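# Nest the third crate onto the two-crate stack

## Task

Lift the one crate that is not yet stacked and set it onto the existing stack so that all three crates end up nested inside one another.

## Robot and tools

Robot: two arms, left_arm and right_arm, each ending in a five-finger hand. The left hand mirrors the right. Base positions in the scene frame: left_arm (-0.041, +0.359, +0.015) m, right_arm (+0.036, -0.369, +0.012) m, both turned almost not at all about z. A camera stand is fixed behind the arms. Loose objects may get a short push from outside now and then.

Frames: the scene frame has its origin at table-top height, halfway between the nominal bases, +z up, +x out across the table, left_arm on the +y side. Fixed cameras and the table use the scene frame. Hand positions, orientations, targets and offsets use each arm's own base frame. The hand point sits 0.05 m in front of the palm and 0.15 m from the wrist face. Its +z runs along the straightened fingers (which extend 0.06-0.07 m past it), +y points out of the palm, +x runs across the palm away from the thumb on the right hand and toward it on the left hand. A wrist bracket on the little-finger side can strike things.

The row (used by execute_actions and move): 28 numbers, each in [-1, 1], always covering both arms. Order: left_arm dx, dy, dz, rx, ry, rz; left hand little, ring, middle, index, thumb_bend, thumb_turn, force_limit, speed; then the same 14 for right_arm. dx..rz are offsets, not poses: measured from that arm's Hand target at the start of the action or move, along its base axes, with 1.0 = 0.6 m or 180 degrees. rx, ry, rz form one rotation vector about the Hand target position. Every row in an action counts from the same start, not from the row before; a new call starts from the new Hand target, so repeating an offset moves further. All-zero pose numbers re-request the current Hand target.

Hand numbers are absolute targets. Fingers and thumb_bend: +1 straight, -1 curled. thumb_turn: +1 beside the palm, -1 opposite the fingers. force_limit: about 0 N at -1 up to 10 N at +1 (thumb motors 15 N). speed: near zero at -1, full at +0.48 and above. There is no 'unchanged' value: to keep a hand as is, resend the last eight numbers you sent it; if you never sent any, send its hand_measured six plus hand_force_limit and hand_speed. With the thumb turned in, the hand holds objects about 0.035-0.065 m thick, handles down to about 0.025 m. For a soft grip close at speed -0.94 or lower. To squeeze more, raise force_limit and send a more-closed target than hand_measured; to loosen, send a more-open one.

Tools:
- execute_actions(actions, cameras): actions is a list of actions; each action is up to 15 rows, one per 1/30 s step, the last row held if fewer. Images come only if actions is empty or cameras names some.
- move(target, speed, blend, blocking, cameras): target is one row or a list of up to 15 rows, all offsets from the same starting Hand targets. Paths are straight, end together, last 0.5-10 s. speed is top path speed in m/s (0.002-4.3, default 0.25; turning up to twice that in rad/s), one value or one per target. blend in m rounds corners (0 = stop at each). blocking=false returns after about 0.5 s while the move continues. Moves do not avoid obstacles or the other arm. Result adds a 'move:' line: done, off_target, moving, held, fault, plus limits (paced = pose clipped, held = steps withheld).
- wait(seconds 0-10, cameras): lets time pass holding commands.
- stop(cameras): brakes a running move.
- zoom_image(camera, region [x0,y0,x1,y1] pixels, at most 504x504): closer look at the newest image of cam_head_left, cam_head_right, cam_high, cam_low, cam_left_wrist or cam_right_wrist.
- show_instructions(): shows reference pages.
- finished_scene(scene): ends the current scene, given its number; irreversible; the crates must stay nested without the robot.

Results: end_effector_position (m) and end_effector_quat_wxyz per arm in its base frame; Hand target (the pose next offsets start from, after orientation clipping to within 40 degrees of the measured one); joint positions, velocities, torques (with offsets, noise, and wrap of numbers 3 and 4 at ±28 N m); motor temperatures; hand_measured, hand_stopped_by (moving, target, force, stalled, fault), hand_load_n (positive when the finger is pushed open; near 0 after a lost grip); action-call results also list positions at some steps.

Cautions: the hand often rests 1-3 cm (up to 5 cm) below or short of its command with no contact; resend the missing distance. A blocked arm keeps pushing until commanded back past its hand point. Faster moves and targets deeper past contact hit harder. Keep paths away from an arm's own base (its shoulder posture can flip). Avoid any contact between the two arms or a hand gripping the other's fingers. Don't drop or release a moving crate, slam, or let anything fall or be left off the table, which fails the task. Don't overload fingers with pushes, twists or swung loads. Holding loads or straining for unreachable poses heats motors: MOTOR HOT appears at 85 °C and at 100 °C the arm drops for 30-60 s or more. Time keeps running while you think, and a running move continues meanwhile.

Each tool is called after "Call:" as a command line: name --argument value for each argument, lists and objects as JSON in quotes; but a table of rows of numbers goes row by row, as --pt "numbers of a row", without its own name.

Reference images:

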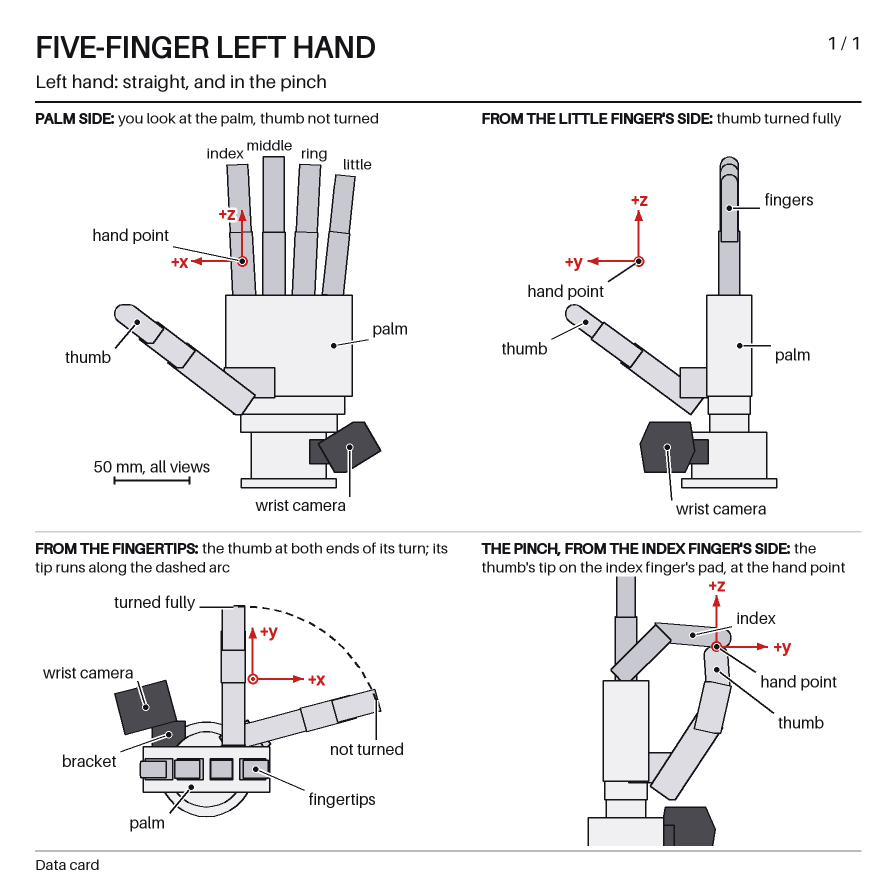

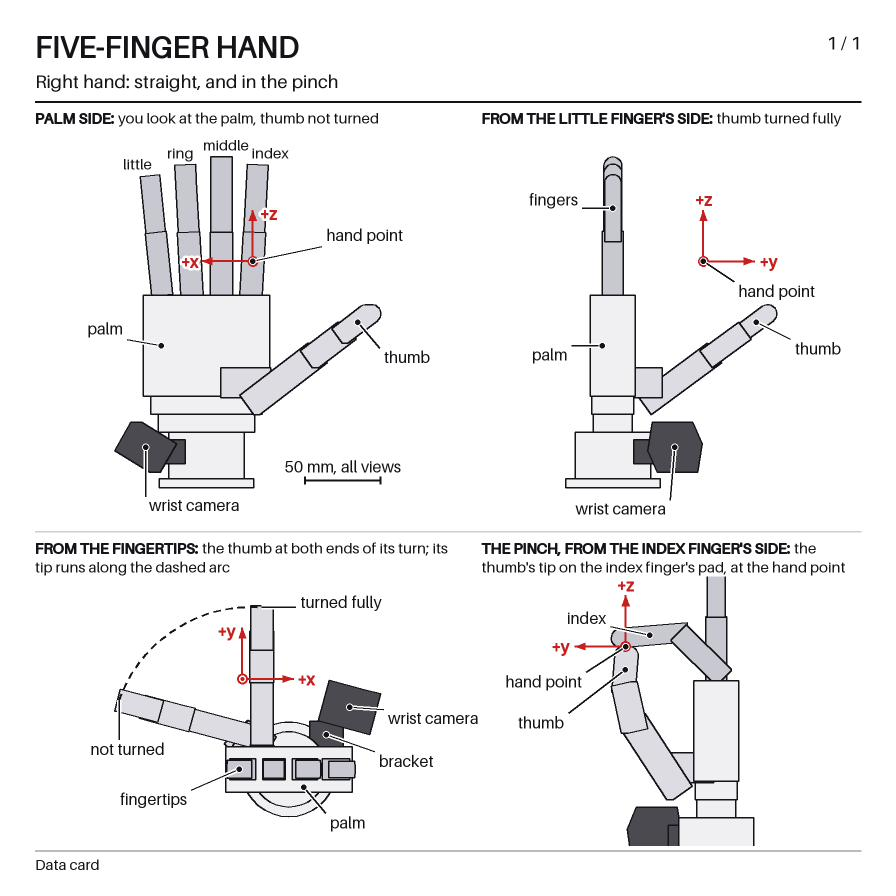

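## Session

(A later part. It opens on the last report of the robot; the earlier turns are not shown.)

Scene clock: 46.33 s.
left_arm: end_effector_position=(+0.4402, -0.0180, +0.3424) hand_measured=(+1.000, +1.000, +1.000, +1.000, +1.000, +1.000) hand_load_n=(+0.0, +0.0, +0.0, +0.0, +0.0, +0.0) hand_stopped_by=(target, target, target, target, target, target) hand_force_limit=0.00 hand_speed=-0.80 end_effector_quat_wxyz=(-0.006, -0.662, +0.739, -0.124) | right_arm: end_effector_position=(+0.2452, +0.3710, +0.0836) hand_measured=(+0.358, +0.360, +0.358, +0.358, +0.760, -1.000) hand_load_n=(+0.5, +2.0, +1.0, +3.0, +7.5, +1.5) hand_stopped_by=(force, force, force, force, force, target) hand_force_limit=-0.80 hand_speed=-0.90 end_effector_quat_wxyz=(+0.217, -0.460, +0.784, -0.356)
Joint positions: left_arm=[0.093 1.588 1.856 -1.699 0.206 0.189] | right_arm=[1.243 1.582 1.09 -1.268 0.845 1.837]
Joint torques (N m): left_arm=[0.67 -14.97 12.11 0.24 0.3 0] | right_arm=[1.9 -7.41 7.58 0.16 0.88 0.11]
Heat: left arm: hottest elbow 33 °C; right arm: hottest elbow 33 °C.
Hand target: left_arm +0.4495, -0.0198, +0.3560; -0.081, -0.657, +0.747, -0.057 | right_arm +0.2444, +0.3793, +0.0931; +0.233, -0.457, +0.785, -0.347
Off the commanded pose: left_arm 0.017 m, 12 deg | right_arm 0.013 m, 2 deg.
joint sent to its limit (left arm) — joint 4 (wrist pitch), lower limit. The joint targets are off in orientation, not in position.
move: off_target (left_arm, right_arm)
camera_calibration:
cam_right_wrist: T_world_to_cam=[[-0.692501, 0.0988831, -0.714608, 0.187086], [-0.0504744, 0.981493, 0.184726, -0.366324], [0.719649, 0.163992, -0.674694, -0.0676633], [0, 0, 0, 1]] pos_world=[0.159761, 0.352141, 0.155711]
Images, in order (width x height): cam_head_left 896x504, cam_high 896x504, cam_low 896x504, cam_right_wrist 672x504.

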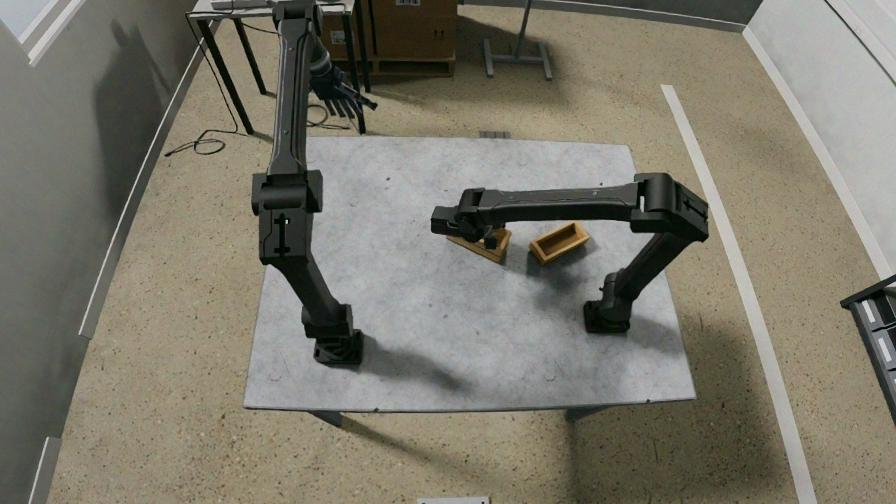

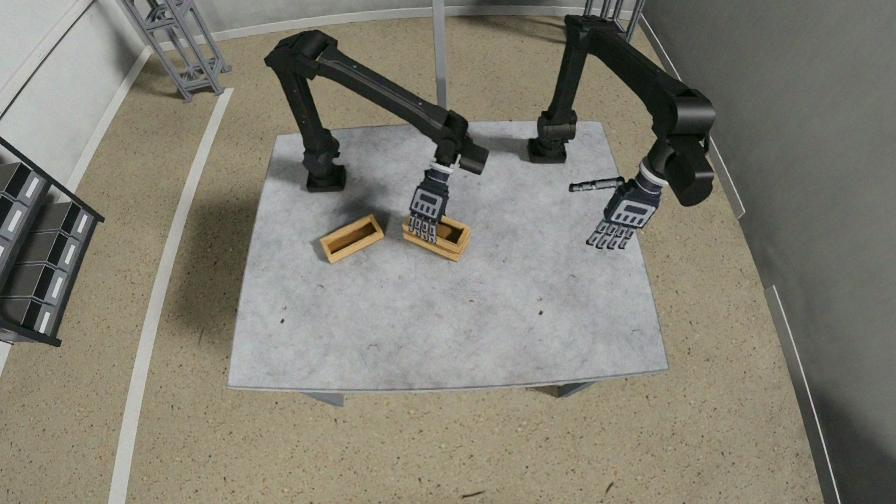

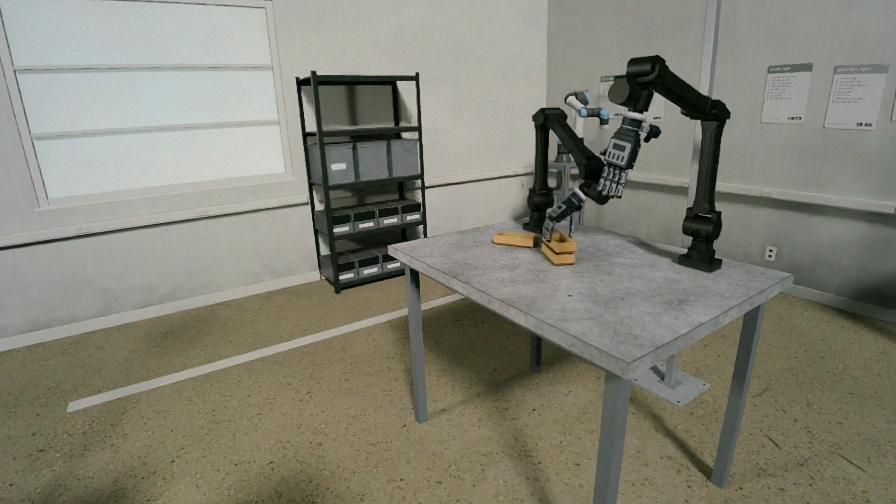

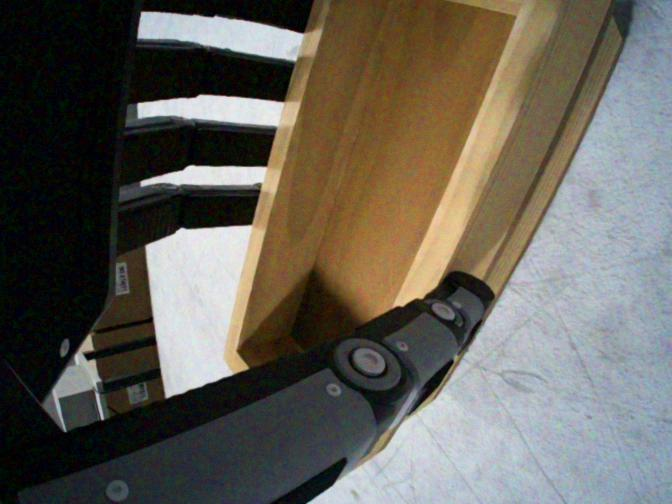

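Call:
move --target '[0,0,0,0,0,0,1,1,1,1,1,1,0,-0.8, 0.0027,-0.0015,-0.017,0,0,0,0.1,0.1,0.15,0.15,0.5,-1,-0.8,-0.9]' --speed 0.03 --cameras '["cam_low","cam_high","cam_head_left","cam_right_wrist"]'

Call:
zoom_image --camera "cam_high" --region '[395, 205, 475, 270]'

Call:
zoom_image --camera "cam_low" --region '[535, 220, 585, 275]'

Call:
zoom_image --camera "cam_right_wrist" --region '[520, 0, 672, 152]'

Call:
zoom_image --camera "cam_right_wrist" --region '[430, 180, 582, 332]'

Scene clock: 50.37 s.
left_arm: end_effector_position=(+0.4402, -0.0180, +0.3424) hand_measured=(+1.000, +1.000, +1.000, +1.000, +1.000, +1.000) hand_load_n=(+0.0, +0.0, +0.0, +0.0, +0.0, +0.0) hand_stopped_by=(target, target, target, target, target, target) hand_force_limit=0.00 hand_speed=-0.80 end_effector_quat_wxyz=(-0.006, -0.662, +0.739, -0.124) | right_arm: end_effector_position=(+0.2463, +0.3730, +0.0802) hand_measured=(+0.358, +0.360, +0.358, +0.358, +0.760, -1.000) hand_load_n=(+0.5, +2.0, +1.0, +3.0, +7.5, +1.0) hand_stopped_by=(force, force, force, force, force, target) hand_force_limit=-0.80 hand_speed=-0.90 end_effector_quat_wxyz=(+0.223, -0.457, +0.786, -0.352)
Joint positions: left_arm=[0.093 1.588 1.856 -1.699 0.206 0.189] | right_arm=[1.243 1.582 1.079 -1.24 0.847 1.837]
Joint torques (N m): left_arm=[0.91 -14.8 12.31 0.32 0.3 -0.01] | right_arm=[1.61 -6.59 7.1 0.32 0.82 0.05]
Heat: left arm: hottest elbow 34 °C; right arm: hottest elbow 33 °C.
Hand target: left_arm +0.4495, -0.0198, +0.3560; -0.081, -0.657, +0.747, -0.057 | right_arm +0.2460, +0.3784, +0.0829; +0.233, -0.457, +0.785, -0.347
Off the commanded pose: left_arm 0.017 m, 12 deg | right_arm 0.006 m, 1 deg.
joint sent to its limit (left arm) — joint 4 (wrist pitch), lower limit. The joint targets are off in orientation, not in position.
move: off_target (left_arm)
camera_calibration:
cam_right_wrist: T_world_to_cam=[[-0.687012, 0.109713, -0.718316, 0.180123], [-0.0523946, 0.978484, 0.199561, -0.36725], [0.724755, 0.174737, -0.666481, -0.0770801], [0, 0, 0, 1]] pos_world=[0.160369, 0.353055, 0.151301]
Images, in order (width x height): cam_head_left 896x504, cam_high 896x504, cam_low 896x504, cam_right_wrist 672x504.

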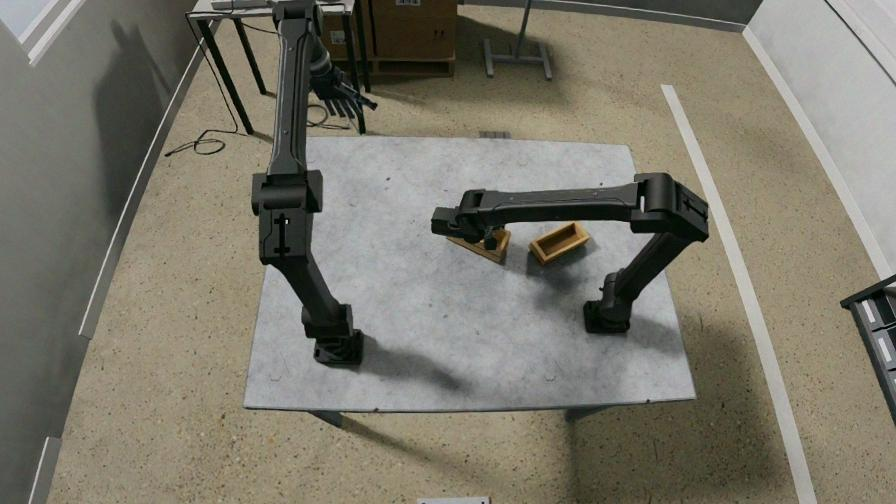

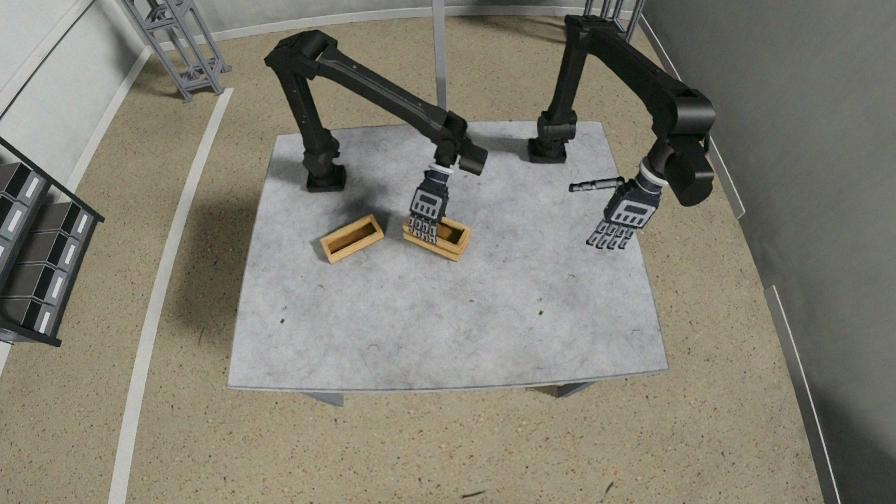

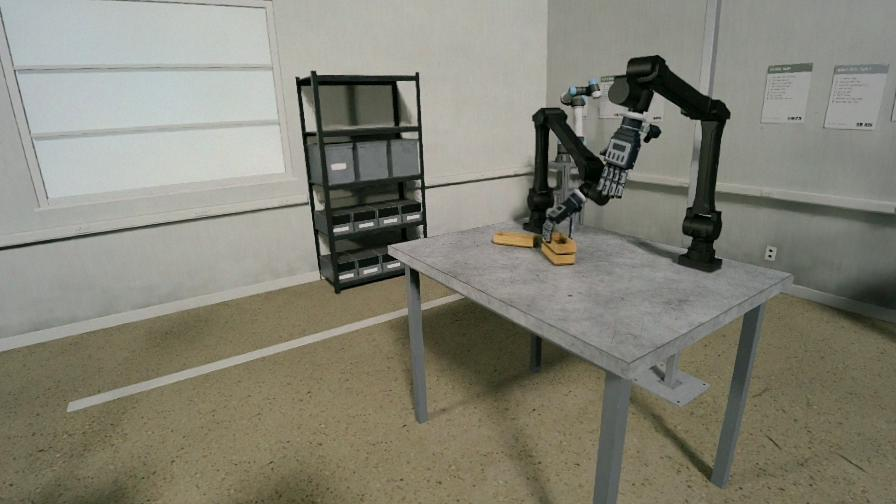

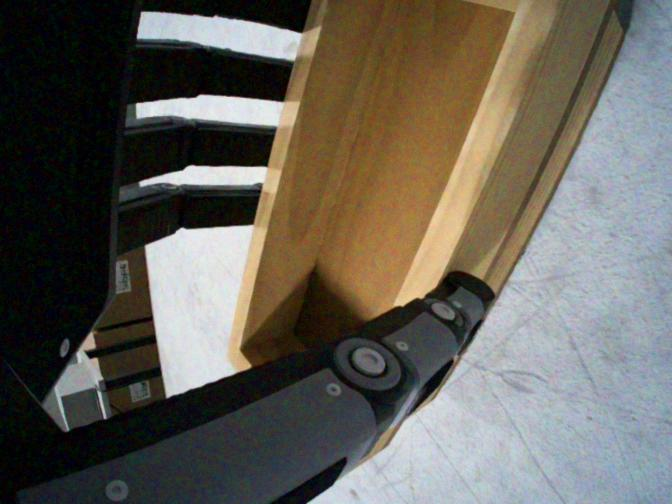

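Scaled by 6.300.

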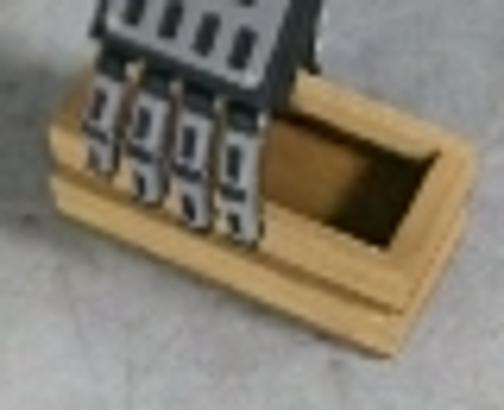

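Scaled by 9.164.

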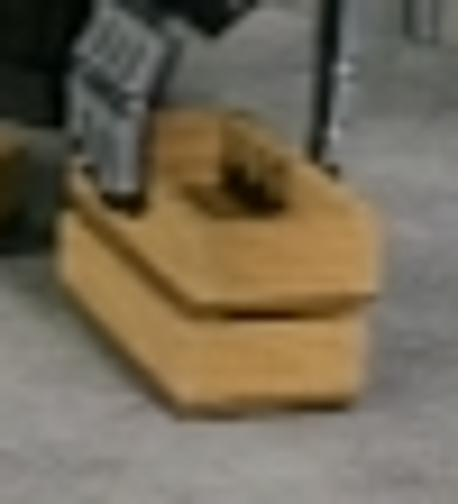

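Scaled by 3.316 from the camera's 672x504 image, which has a finer 960x720 frame.

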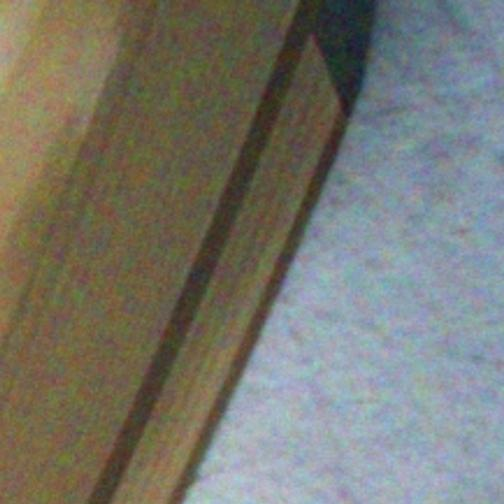

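Scaled by 3.316 from the camera's 672x504 image, which has a finer 960x720 frame.

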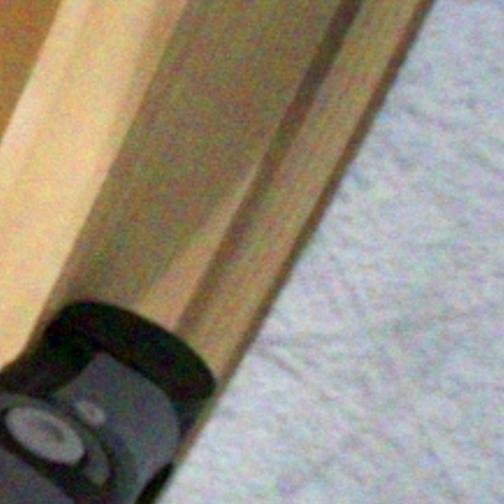

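Call:
move --target '[0,0,0,0,0,0,1,1,1,1,1,1,0,-0.8, 0.006,-0.006,-0.004,0,0,0,0.1,0.1,0.15,0.15,0.5,-1,-0.8,-0.9]' --speed 0.02 --cameras '["cam_low","cam_high","cam_right_wrist"]'

Call:
zoom_image --camera "cam_high" --region '[395, 205, 475, 270]'

Call:
zoom_image --camera "cam_low" --region '[535, 220, 585, 275]'

Call:
zoom_image --camera "cam_right_wrist" --region '[520, 0, 672, 152]'

Scene clock: 52.87 s.
left_arm: end_effector_position=(+0.4402, -0.0180, +0.3424) hand_measured=(+1.000, +1.000, +1.000, +1.000, +1.000, +1.000) hand_load_n=(+0.0, +0.0, +0.0, +0.0, +0.0, +0.0) hand_stopped_by=(target, target, target, target, target, target) hand_force_limit=0.00 hand_speed=-0.80 end_effector_quat_wxyz=(-0.006, -0.662, +0.739, -0.124) | right_arm: end_effector_position=(+0.2473, +0.3732, +0.0795) hand_measured=(+0.358, +0.360, +0.358, +0.358, +0.760, -1.000) hand_load_n=(+0.5, +1.5, +1.0, +3.0, +7.0, +0.5) hand_stopped_by=(force, force, force, force, force, target) hand_force_limit=-0.80 hand_speed=-0.90 end_effector_quat_wxyz=(+0.229, -0.457, +0.784, -0.351)
Joint positions: left_arm=[0.093 1.588 1.856 -1.699 0.206 0.189] | right_arm=[1.243 1.578 1.071 -1.223 0.854 1.83]
Joint torques (N m): left_arm=[0.79 -14.62 12.22 0.39 0.28 -0.02] | right_arm=[0.73 -6.59 6.74 0.44 0.63 -0.03]
Heat: left arm: hottest elbow 34 °C; right arm: hottest elbow 34 °C.
Hand target: left_arm +0.4495, -0.0198, +0.3560; -0.081, -0.657, +0.747, -0.057 | right_arm +0.2496, +0.3747, +0.0804; +0.233, -0.456, +0.785, -0.347
Off the commanded pose: left_arm 0.017 m, 12 deg | right_arm 0.003 m, 1 deg.
joint sent to its limit (left arm) — joint 4 (wrist pitch), lower limit. The joint targets are off in orientation, not in position.
move: off_target (left_arm)
camera_calibration:
cam_right_wrist: T_world_to_cam=[[-0.682158, 0.109387, -0.722977, 0.179563], [-0.059378, 0.977194, 0.203876, -0.36543], [0.72879, 0.182005, -0.660105, -0.0824473], [0, 0, 0, 1]] pos_world=[0.160879, 0.35246, 0.149899]
Images, in order (width x height): cam_high 896x504, cam_low 896x504, cam_right_wrist 672x504.

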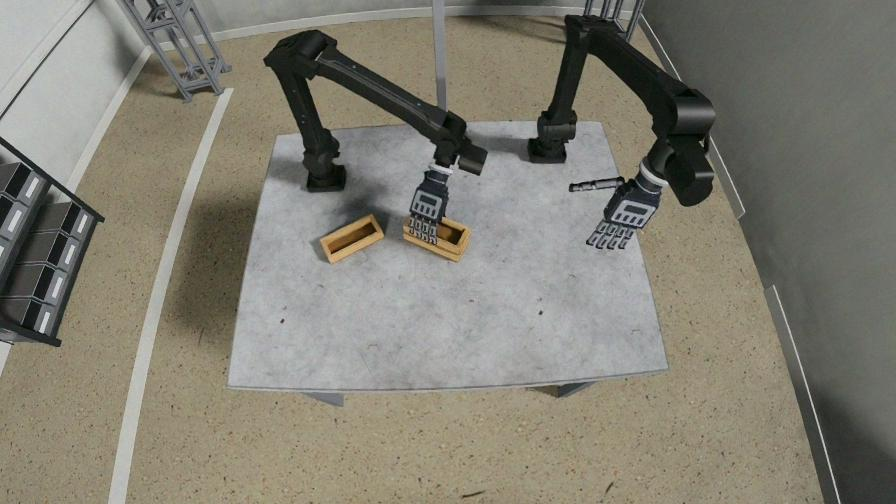

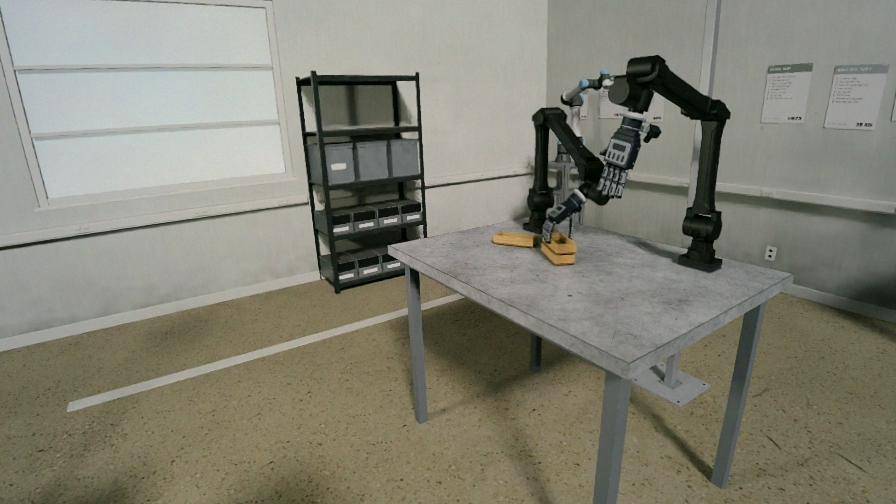

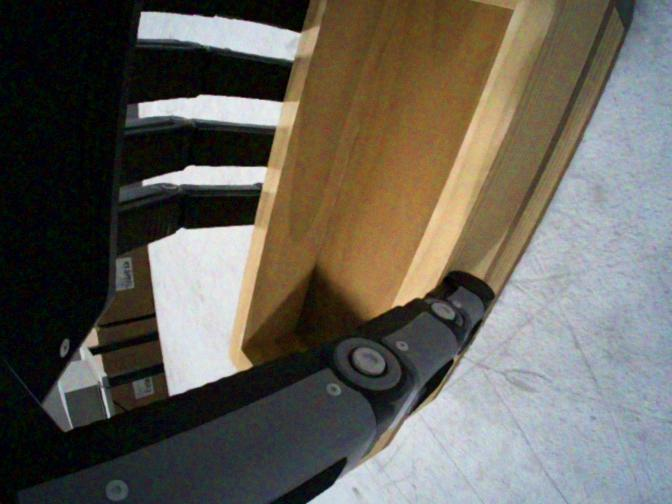

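Scaled by 6.300.

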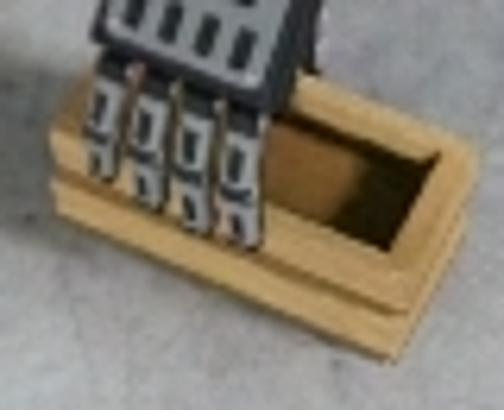

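Scaled by 9.164.

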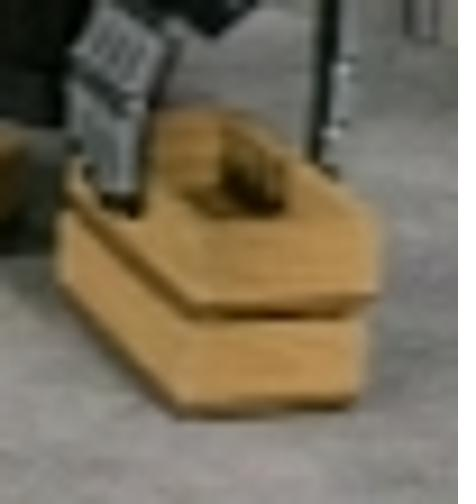

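Scaled by 3.316 from the camera's 672x504 image, which has a finer 960x720 frame.

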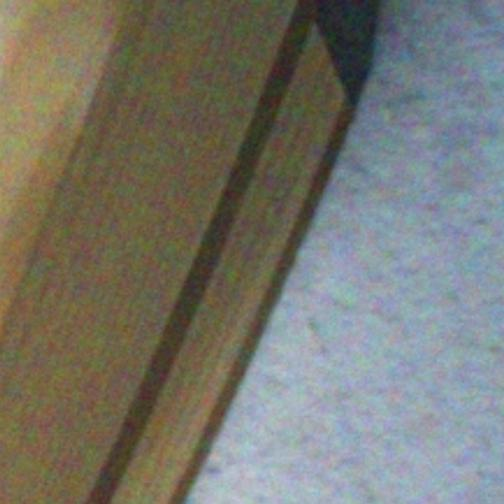

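Call:
execute_actions --actions '[]' --cameras '["cam_head_left","cam_head_right","cam_high","cam_low","cam_left_wrist"]'

Call:
zoom_image --camera "cam_left_wrist" --region '[240, 245, 340, 405]'

Call:
zoom_image --camera "cam_head_right" --region '[450, 205, 530, 270]'

Call:
zoom_image --camera "cam_head_left" --region '[440, 205, 520, 270]'

Call:
zoom_image --camera "cam_high" --region '[440, 215, 480, 270]'

Scene clock: 54.60 s.
left_arm: end_effector_position=(+0.4402, -0.0180, +0.3424) hand_measured=(+1.000, +1.000, +1.000, +1.000, +1.000, +1.000) hand_load_n=(+0.0, +0.0, +0.0, +0.0, +0.0, +0.0) hand_stopped_by=(target, target, target, target, target, target) hand_force_limit=0.00 hand_speed=-0.80 end_effector_quat_wxyz=(-0.006, -0.662, +0.739, -0.124) | right_arm: end_effector_position=(+0.2474, +0.3733, +0.0795) hand_measured=(+0.358, +0.360, +0.358, +0.358, +0.760, -1.000) hand_load_n=(+0.5, +1.5, +1.0, +3.5, +7.0, +0.5) hand_stopped_by=(force, force, force, force, force, target) hand_force_limit=-0.80 hand_speed=-0.90 end_effector_quat_wxyz=(+0.229, -0.458, +0.784, -0.351)
Joint positions: left_arm=[0.093 1.588 1.856 -1.699 0.206 0.189] | right_arm=[1.243 1.578 1.071 -1.223 0.854 1.829]
Joint velocities: within noise
Joint torques (N m): left_arm=[0.62 -14.92 12.25 0.28 0.29 0] | right_arm=[0.73 -6.59 6.75 0.43 0.63 -0.03]
Motor temperatures (°C): left_arm=[28 26 34 24 22 23] | right_arm=[28 29 33 25 23 25]
Heat: left arm: hottest elbow 34 °C; right arm: hottest elbow 33 °C.
Hand target: left_arm +0.4495, -0.0198, +0.3560; -0.081, -0.657, +0.747, -0.057 | right_arm +0.2496, +0.3747, +0.0805; +0.233, -0.457, +0.785, -0.347
Off the commanded pose: left_arm 0.017 m, 12 deg | right_arm 0.003 m, 1 deg.
camera_calibration:
cam_left_wrist: T_world_to_cam=[[0.91337, -0.322305, 0.248748, -0.49984], [-0.407102, -0.730345, 0.54851, -0.016329], [0.00488404, -0.602258, -0.798286, 0.37491], [0, 0, 0, 1]] pos_world=[0.44806, 0.0527654, 0.432576]
Images, in order (width x height): cam_head_left 896x504, cam_head_right 896x504, cam_high 896x504, cam_low 896x504, cam_left_wrist 672x504.

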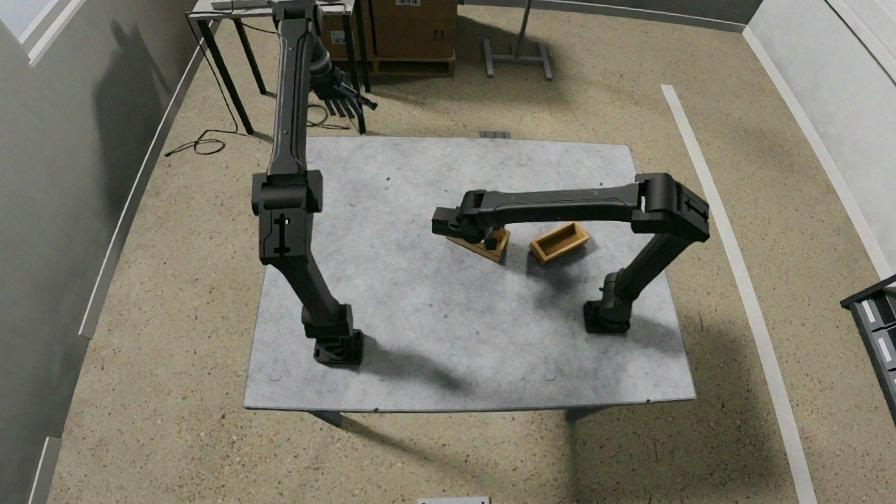

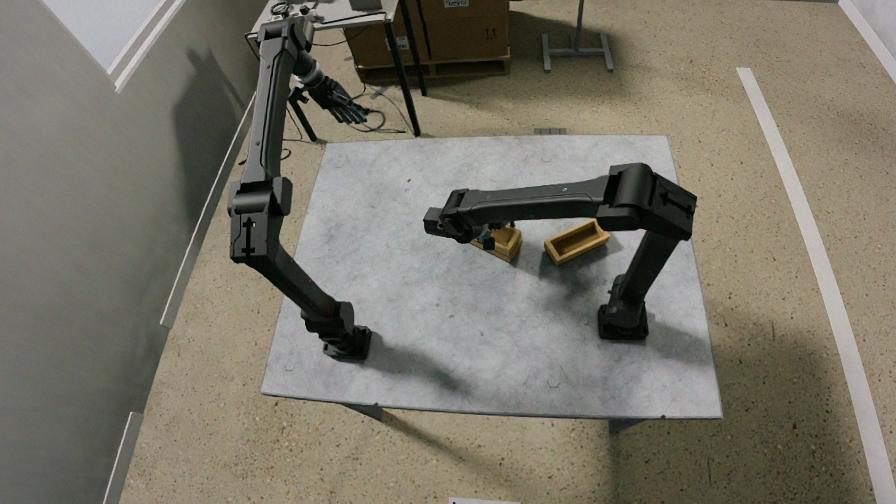

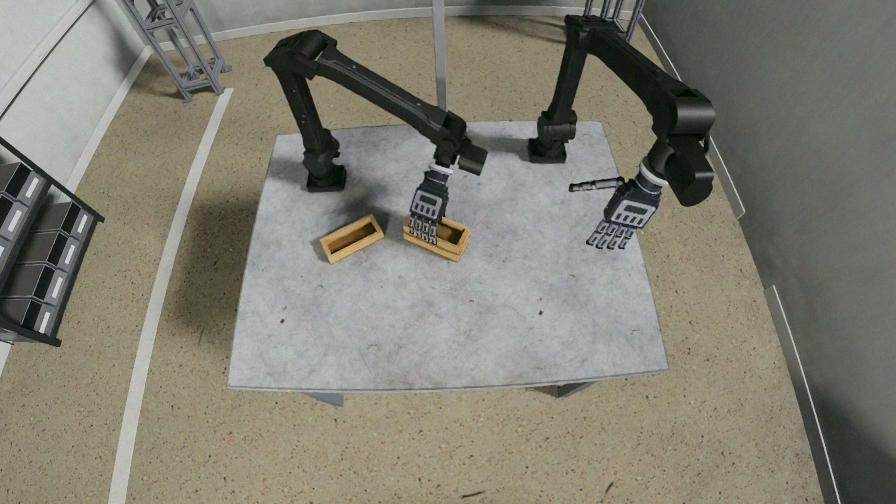

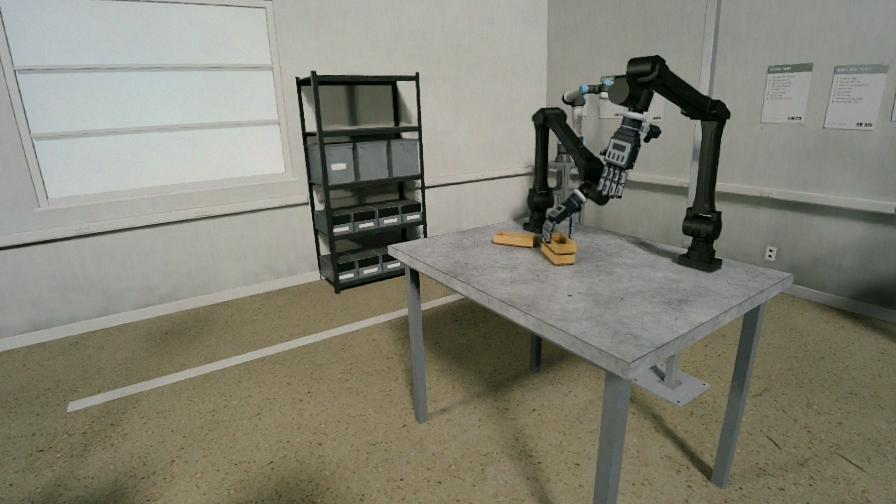

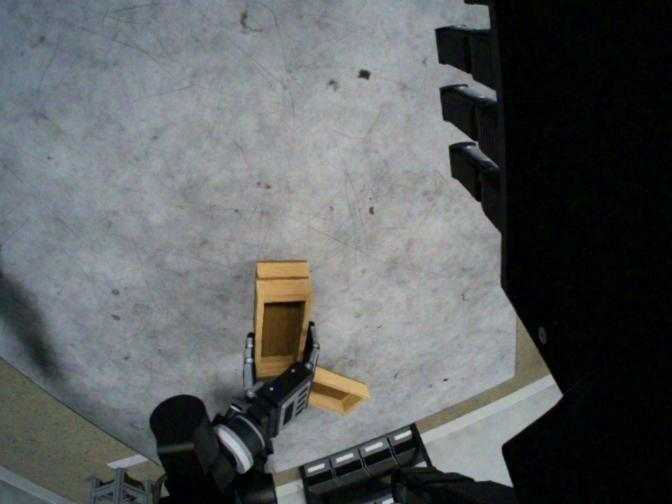

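Scaled by 3.150 from the camera's 672x504 image, which has a finer 960x720 frame.

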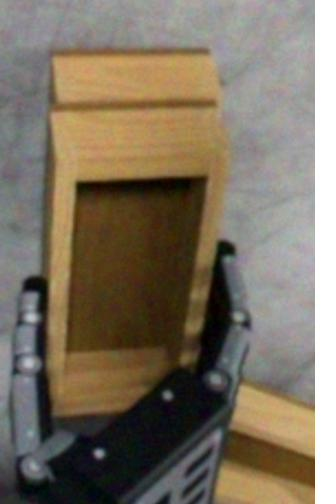

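Scaled by 6.300.

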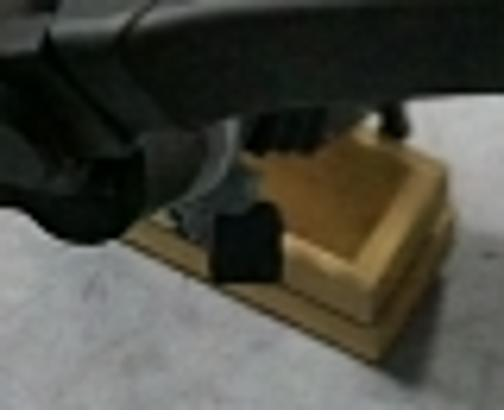

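Scaled by 6.300.

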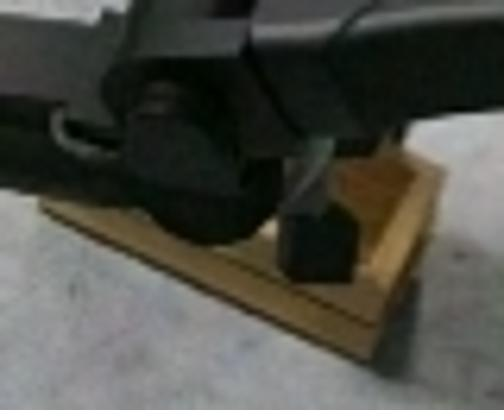

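Scaled by 9.164.

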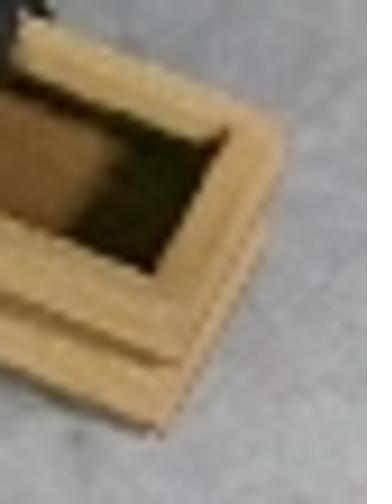

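Call:
zoom_image --camera "cam_left_wrist" --region '[245, 250, 325, 310]'

Call:
zoom_image --camera "cam_left_wrist" --region '[245, 255, 285, 295]'

Call:
zoom_image --camera "cam_left_wrist" --region '[285, 255, 325, 295]'

Scaled by 6.300 from the camera's 672x504 image, which has a finer 960x720 frame.

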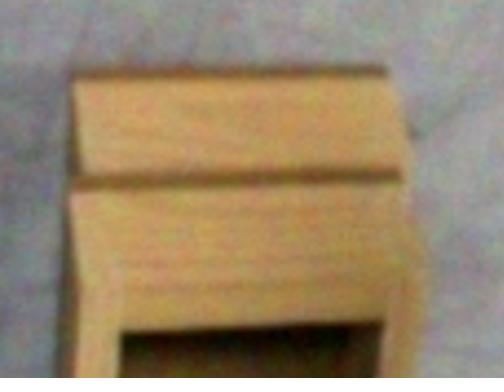

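Scaled by 12.600 from the camera's 672x504 image, which has a finer 960x720 frame.

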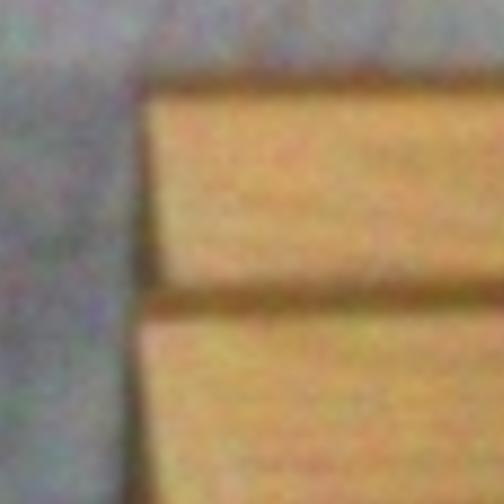

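Scaled by 12.600 from the camera's 672x504 image, which has a finer 960x720 frame.

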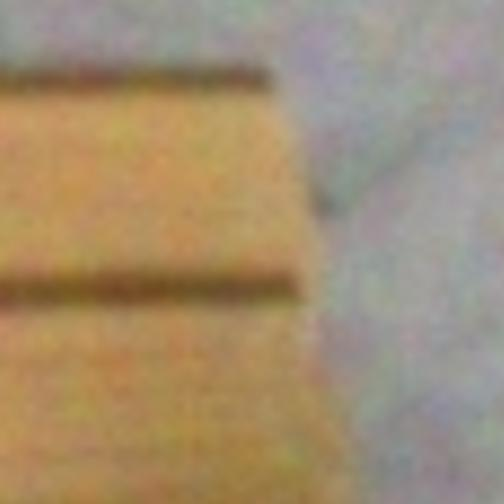

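Call:
move --target '[0,0,0,0,0,0,1,1,1,1,1,1,0,-0.8, 0.006,-0.006,-0.001,0.006,-0.0035,0,0.1,0.1,0.15,0.15,0.5,-1,-0.8,-0.9]' --speed 0.02 --cameras '["cam_left_wrist","cam_high"]'

Call:
zoom_image --camera "cam_left_wrist" --region '[245, 255, 285, 295]'

Call:
zoom_image --camera "cam_left_wrist" --region '[285, 255, 325, 295]'

Call:
zoom_image --camera "cam_high" --region '[440, 215, 480, 270]'

Scene clock: 57.93 s.
left_arm: end_effector_position=(+0.4402, -0.0180, +0.3424) hand_measured=(+1.000, +1.000, +1.000, +1.000, +1.000, +1.000) hand_load_n=(+0.0, +0.0, +0.0, +0.0, +0.0, +0.0) hand_stopped_by=(target, target, target, target, target, target) hand_force_limit=0.00 hand_speed=-0.80 end_effector_quat_wxyz=(-0.006, -0.662, +0.739, -0.124) | right_arm: end_effector_position=(+0.2480, +0.3731, +0.0793) hand_measured=(+0.358, +0.360, +0.358, +0.358, +0.760, -1.000) hand_load_n=(+0.5, +1.5, +1.0, +3.5, +7.0, +0.5) hand_stopped_by=(force, force, force, force, force, target) hand_force_limit=-0.80 hand_speed=-0.90 end_effector_quat_wxyz=(+0.240, -0.455, +0.786, -0.343)
Joint positions: left_arm=[0.093 1.588 1.856 -1.699 0.206 0.189] | right_arm=[1.242 1.56 1.047 -1.182 0.858 1.82]
Joint torques (N m): left_arm=[0.44 -15.03 12.25 0.27 0.32 -0.01] | right_arm=[0.15 -6.42 6.68 0.36 0.67 -0.05]
Heat: left arm: hottest elbow 35 °C; right arm: hottest elbow 33 °C.
Hand target: left_arm +0.4495, -0.0198, +0.3560; -0.081, -0.657, +0.747, -0.057 | right_arm +0.2532, +0.3712, +0.0799; +0.241, -0.452, +0.787, -0.342
Off the commanded pose: left_arm 0.017 m, 12 deg | right_arm 0.006 m, 0 deg.
joint sent to its limit (left arm) — joint 4 (wrist pitch), lower limit. The joint targets are off in orientation, not in position.
move: off_target (left_arm)
camera_calibration:
cam_left_wrist: T_world_to_cam=[[0.91337, -0.322305, 0.248748, -0.49984], [-0.407102, -0.730345, 0.54851, -0.016329], [0.00488404, -0.602258, -0.798286, 0.37491], [0, 0, 0, 1]] pos_world=[0.44806, 0.0527654, 0.432576]
Images, in order (width x height): cam_high 896x504, cam_left_wrist 672x504.

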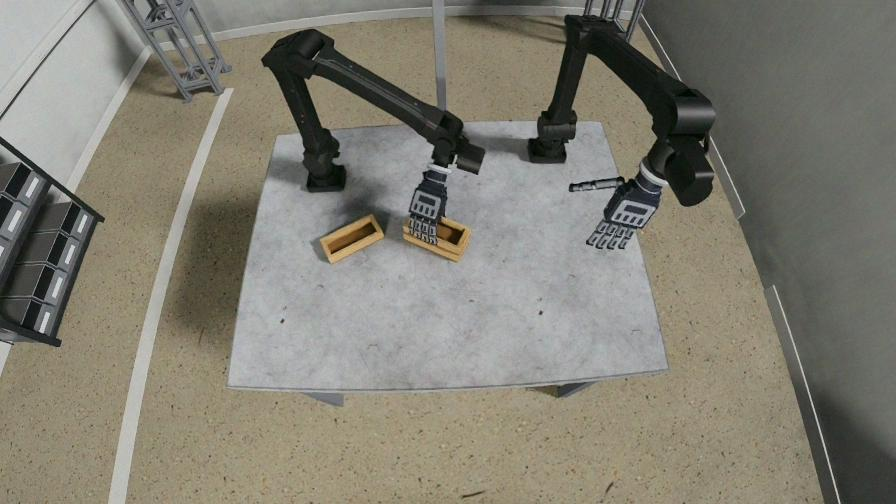

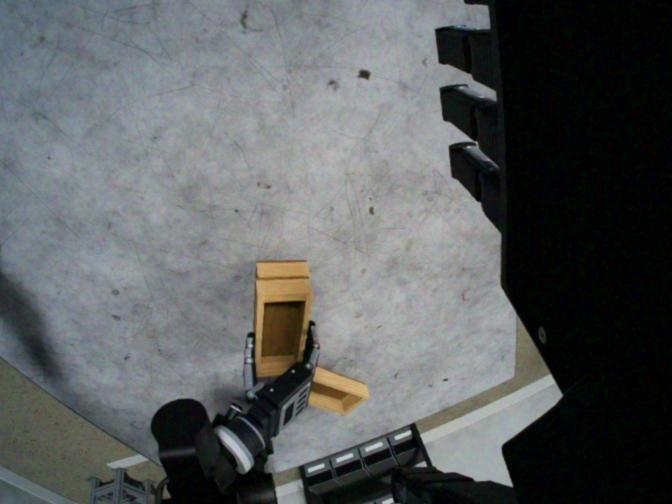

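Scaled by 12.600 from the camera's 672x504 image, which has a finer 960x720 frame.

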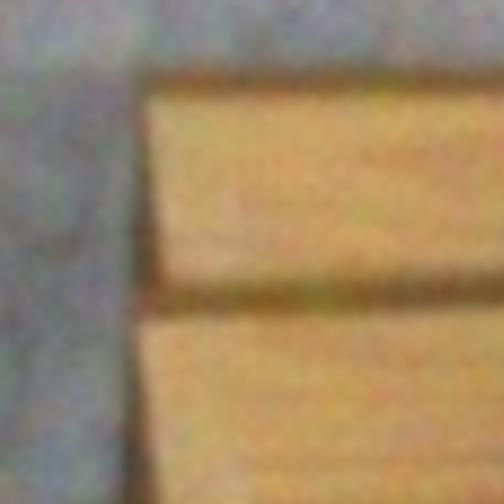

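Scaled by 12.600 from the camera's 672x504 image, which has a finer 960x720 frame.

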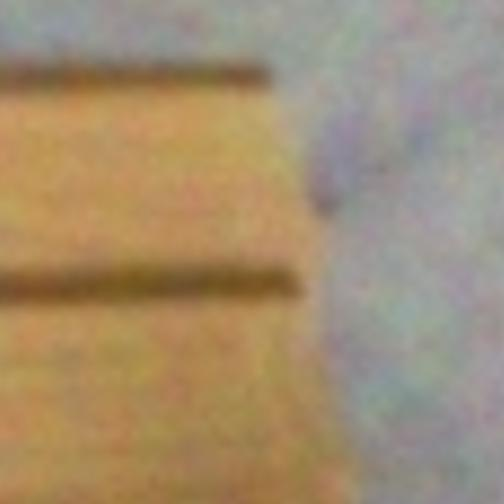

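Scaled by 9.164.

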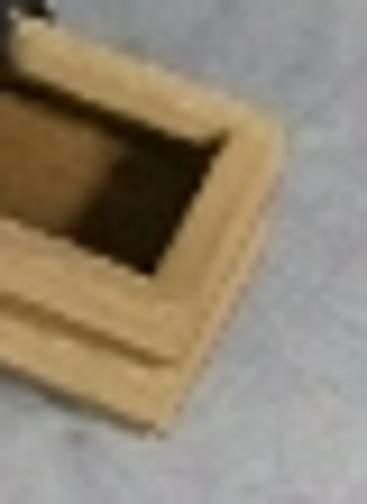

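Call:
move --target '[0,0,0,0,0,0,1,1,1,1,1,1,0,-0.8, 0.002,0.022,0.05,-0.006,0.0035,0,0.1,0.1,0.15,0.15,0.5,-1,-0.8,-0.9]' --speed 0.05 --cameras '["cam_left_wrist","cam_high"]'

Call:
zoom_image --camera "cam_left_wrist" --region '[240, 250, 330, 310]'

Scene clock: 59.87 s.
left_arm: end_effector_position=(+0.4402, -0.0180, +0.3424) hand_measured=(+1.000, +1.000, +1.000, +1.000, +1.000, +1.000) hand_load_n=(+0.0, +0.0, +0.0, +0.0, +0.0, +0.0) hand_stopped_by=(target, target, target, target, target, target) hand_force_limit=0.00 hand_speed=-0.80 end_effector_quat_wxyz=(-0.006, -0.662, +0.739, -0.124) | right_arm: end_effector_position=(+0.2462, +0.3702, +0.0937) hand_measured=(+0.358, +0.360, +0.358, +0.358, +0.760, -1.000) hand_load_n=(+0.5, +1.0, +1.0, +3.5, +7.5, +1.0) hand_stopped_by=(force, force, force, force, force, target) hand_force_limit=-0.80 hand_speed=-0.90 end_effector_quat_wxyz=(+0.223, -0.463, +0.780, -0.356)
Joint positions: left_arm=[0.093 1.588 1.856 -1.699 0.206 0.189] | right_arm=[1.242 1.56 1.092 -1.274 0.854 1.819]
Joint torques (N m): left_arm=[0.44 -15.15 12.27 0.2 0.3 0.01] | right_arm=[0.56 -6.18 11.18 -0.51 0.65 0.01]
Heat: left arm: hottest elbow 35 °C; right arm: hottest elbow 34 °C.
Hand target: left_arm +0.4495, -0.0198, +0.3560; -0.081, -0.657, +0.747, -0.057 | right_arm +0.2544, +0.3843, +0.1098; +0.233, -0.457, +0.785, -0.347
Off the commanded pose: left_arm 0.017 m, 12 deg | right_arm 0.023 m, 2 deg.
joint sent to its limit (left arm) — joint 4 (wrist pitch), lower limit. The joint targets are off in orientation, not in position.
move: off_target (left_arm, right_arm)
camera_calibration:
cam_left_wrist: T_world_to_cam=[[0.91337, -0.322305, 0.248748, -0.49984], [-0.407102, -0.730345, 0.54851, -0.016329], [0.00488404, -0.602258, -0.798286, 0.37491], [0, 0, 0, 1]] pos_world=[0.44806, 0.0527654, 0.432576]
Images, in order (width x height): cam_high 896x504, cam_left_wrist 672x504.

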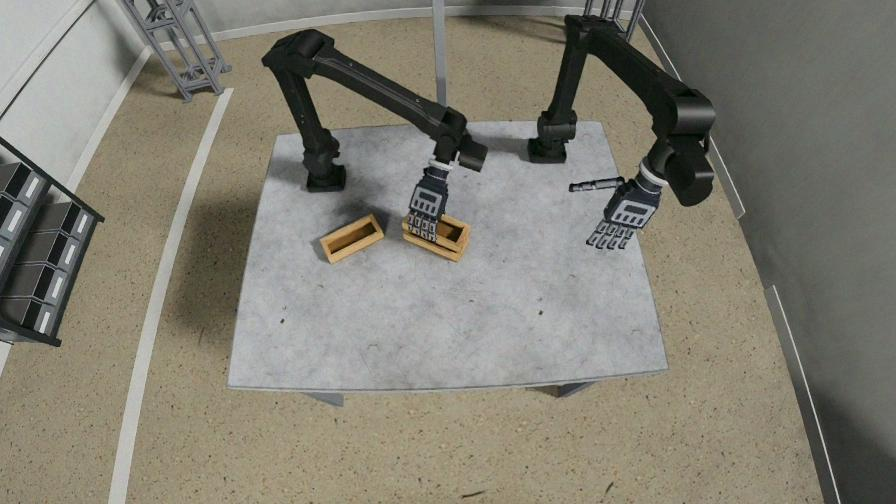

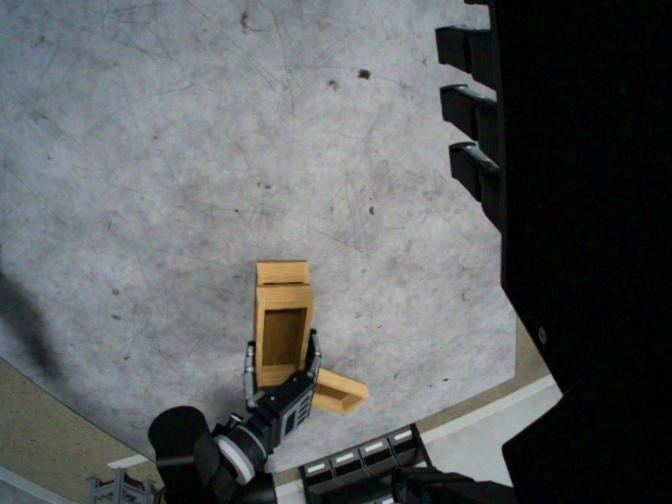

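Scaled by 5.600 from the camera's 672x504 image, which has a finer 960x720 frame.

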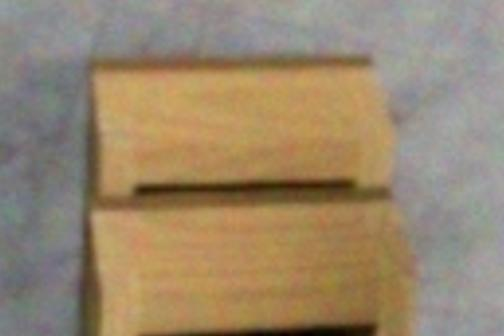

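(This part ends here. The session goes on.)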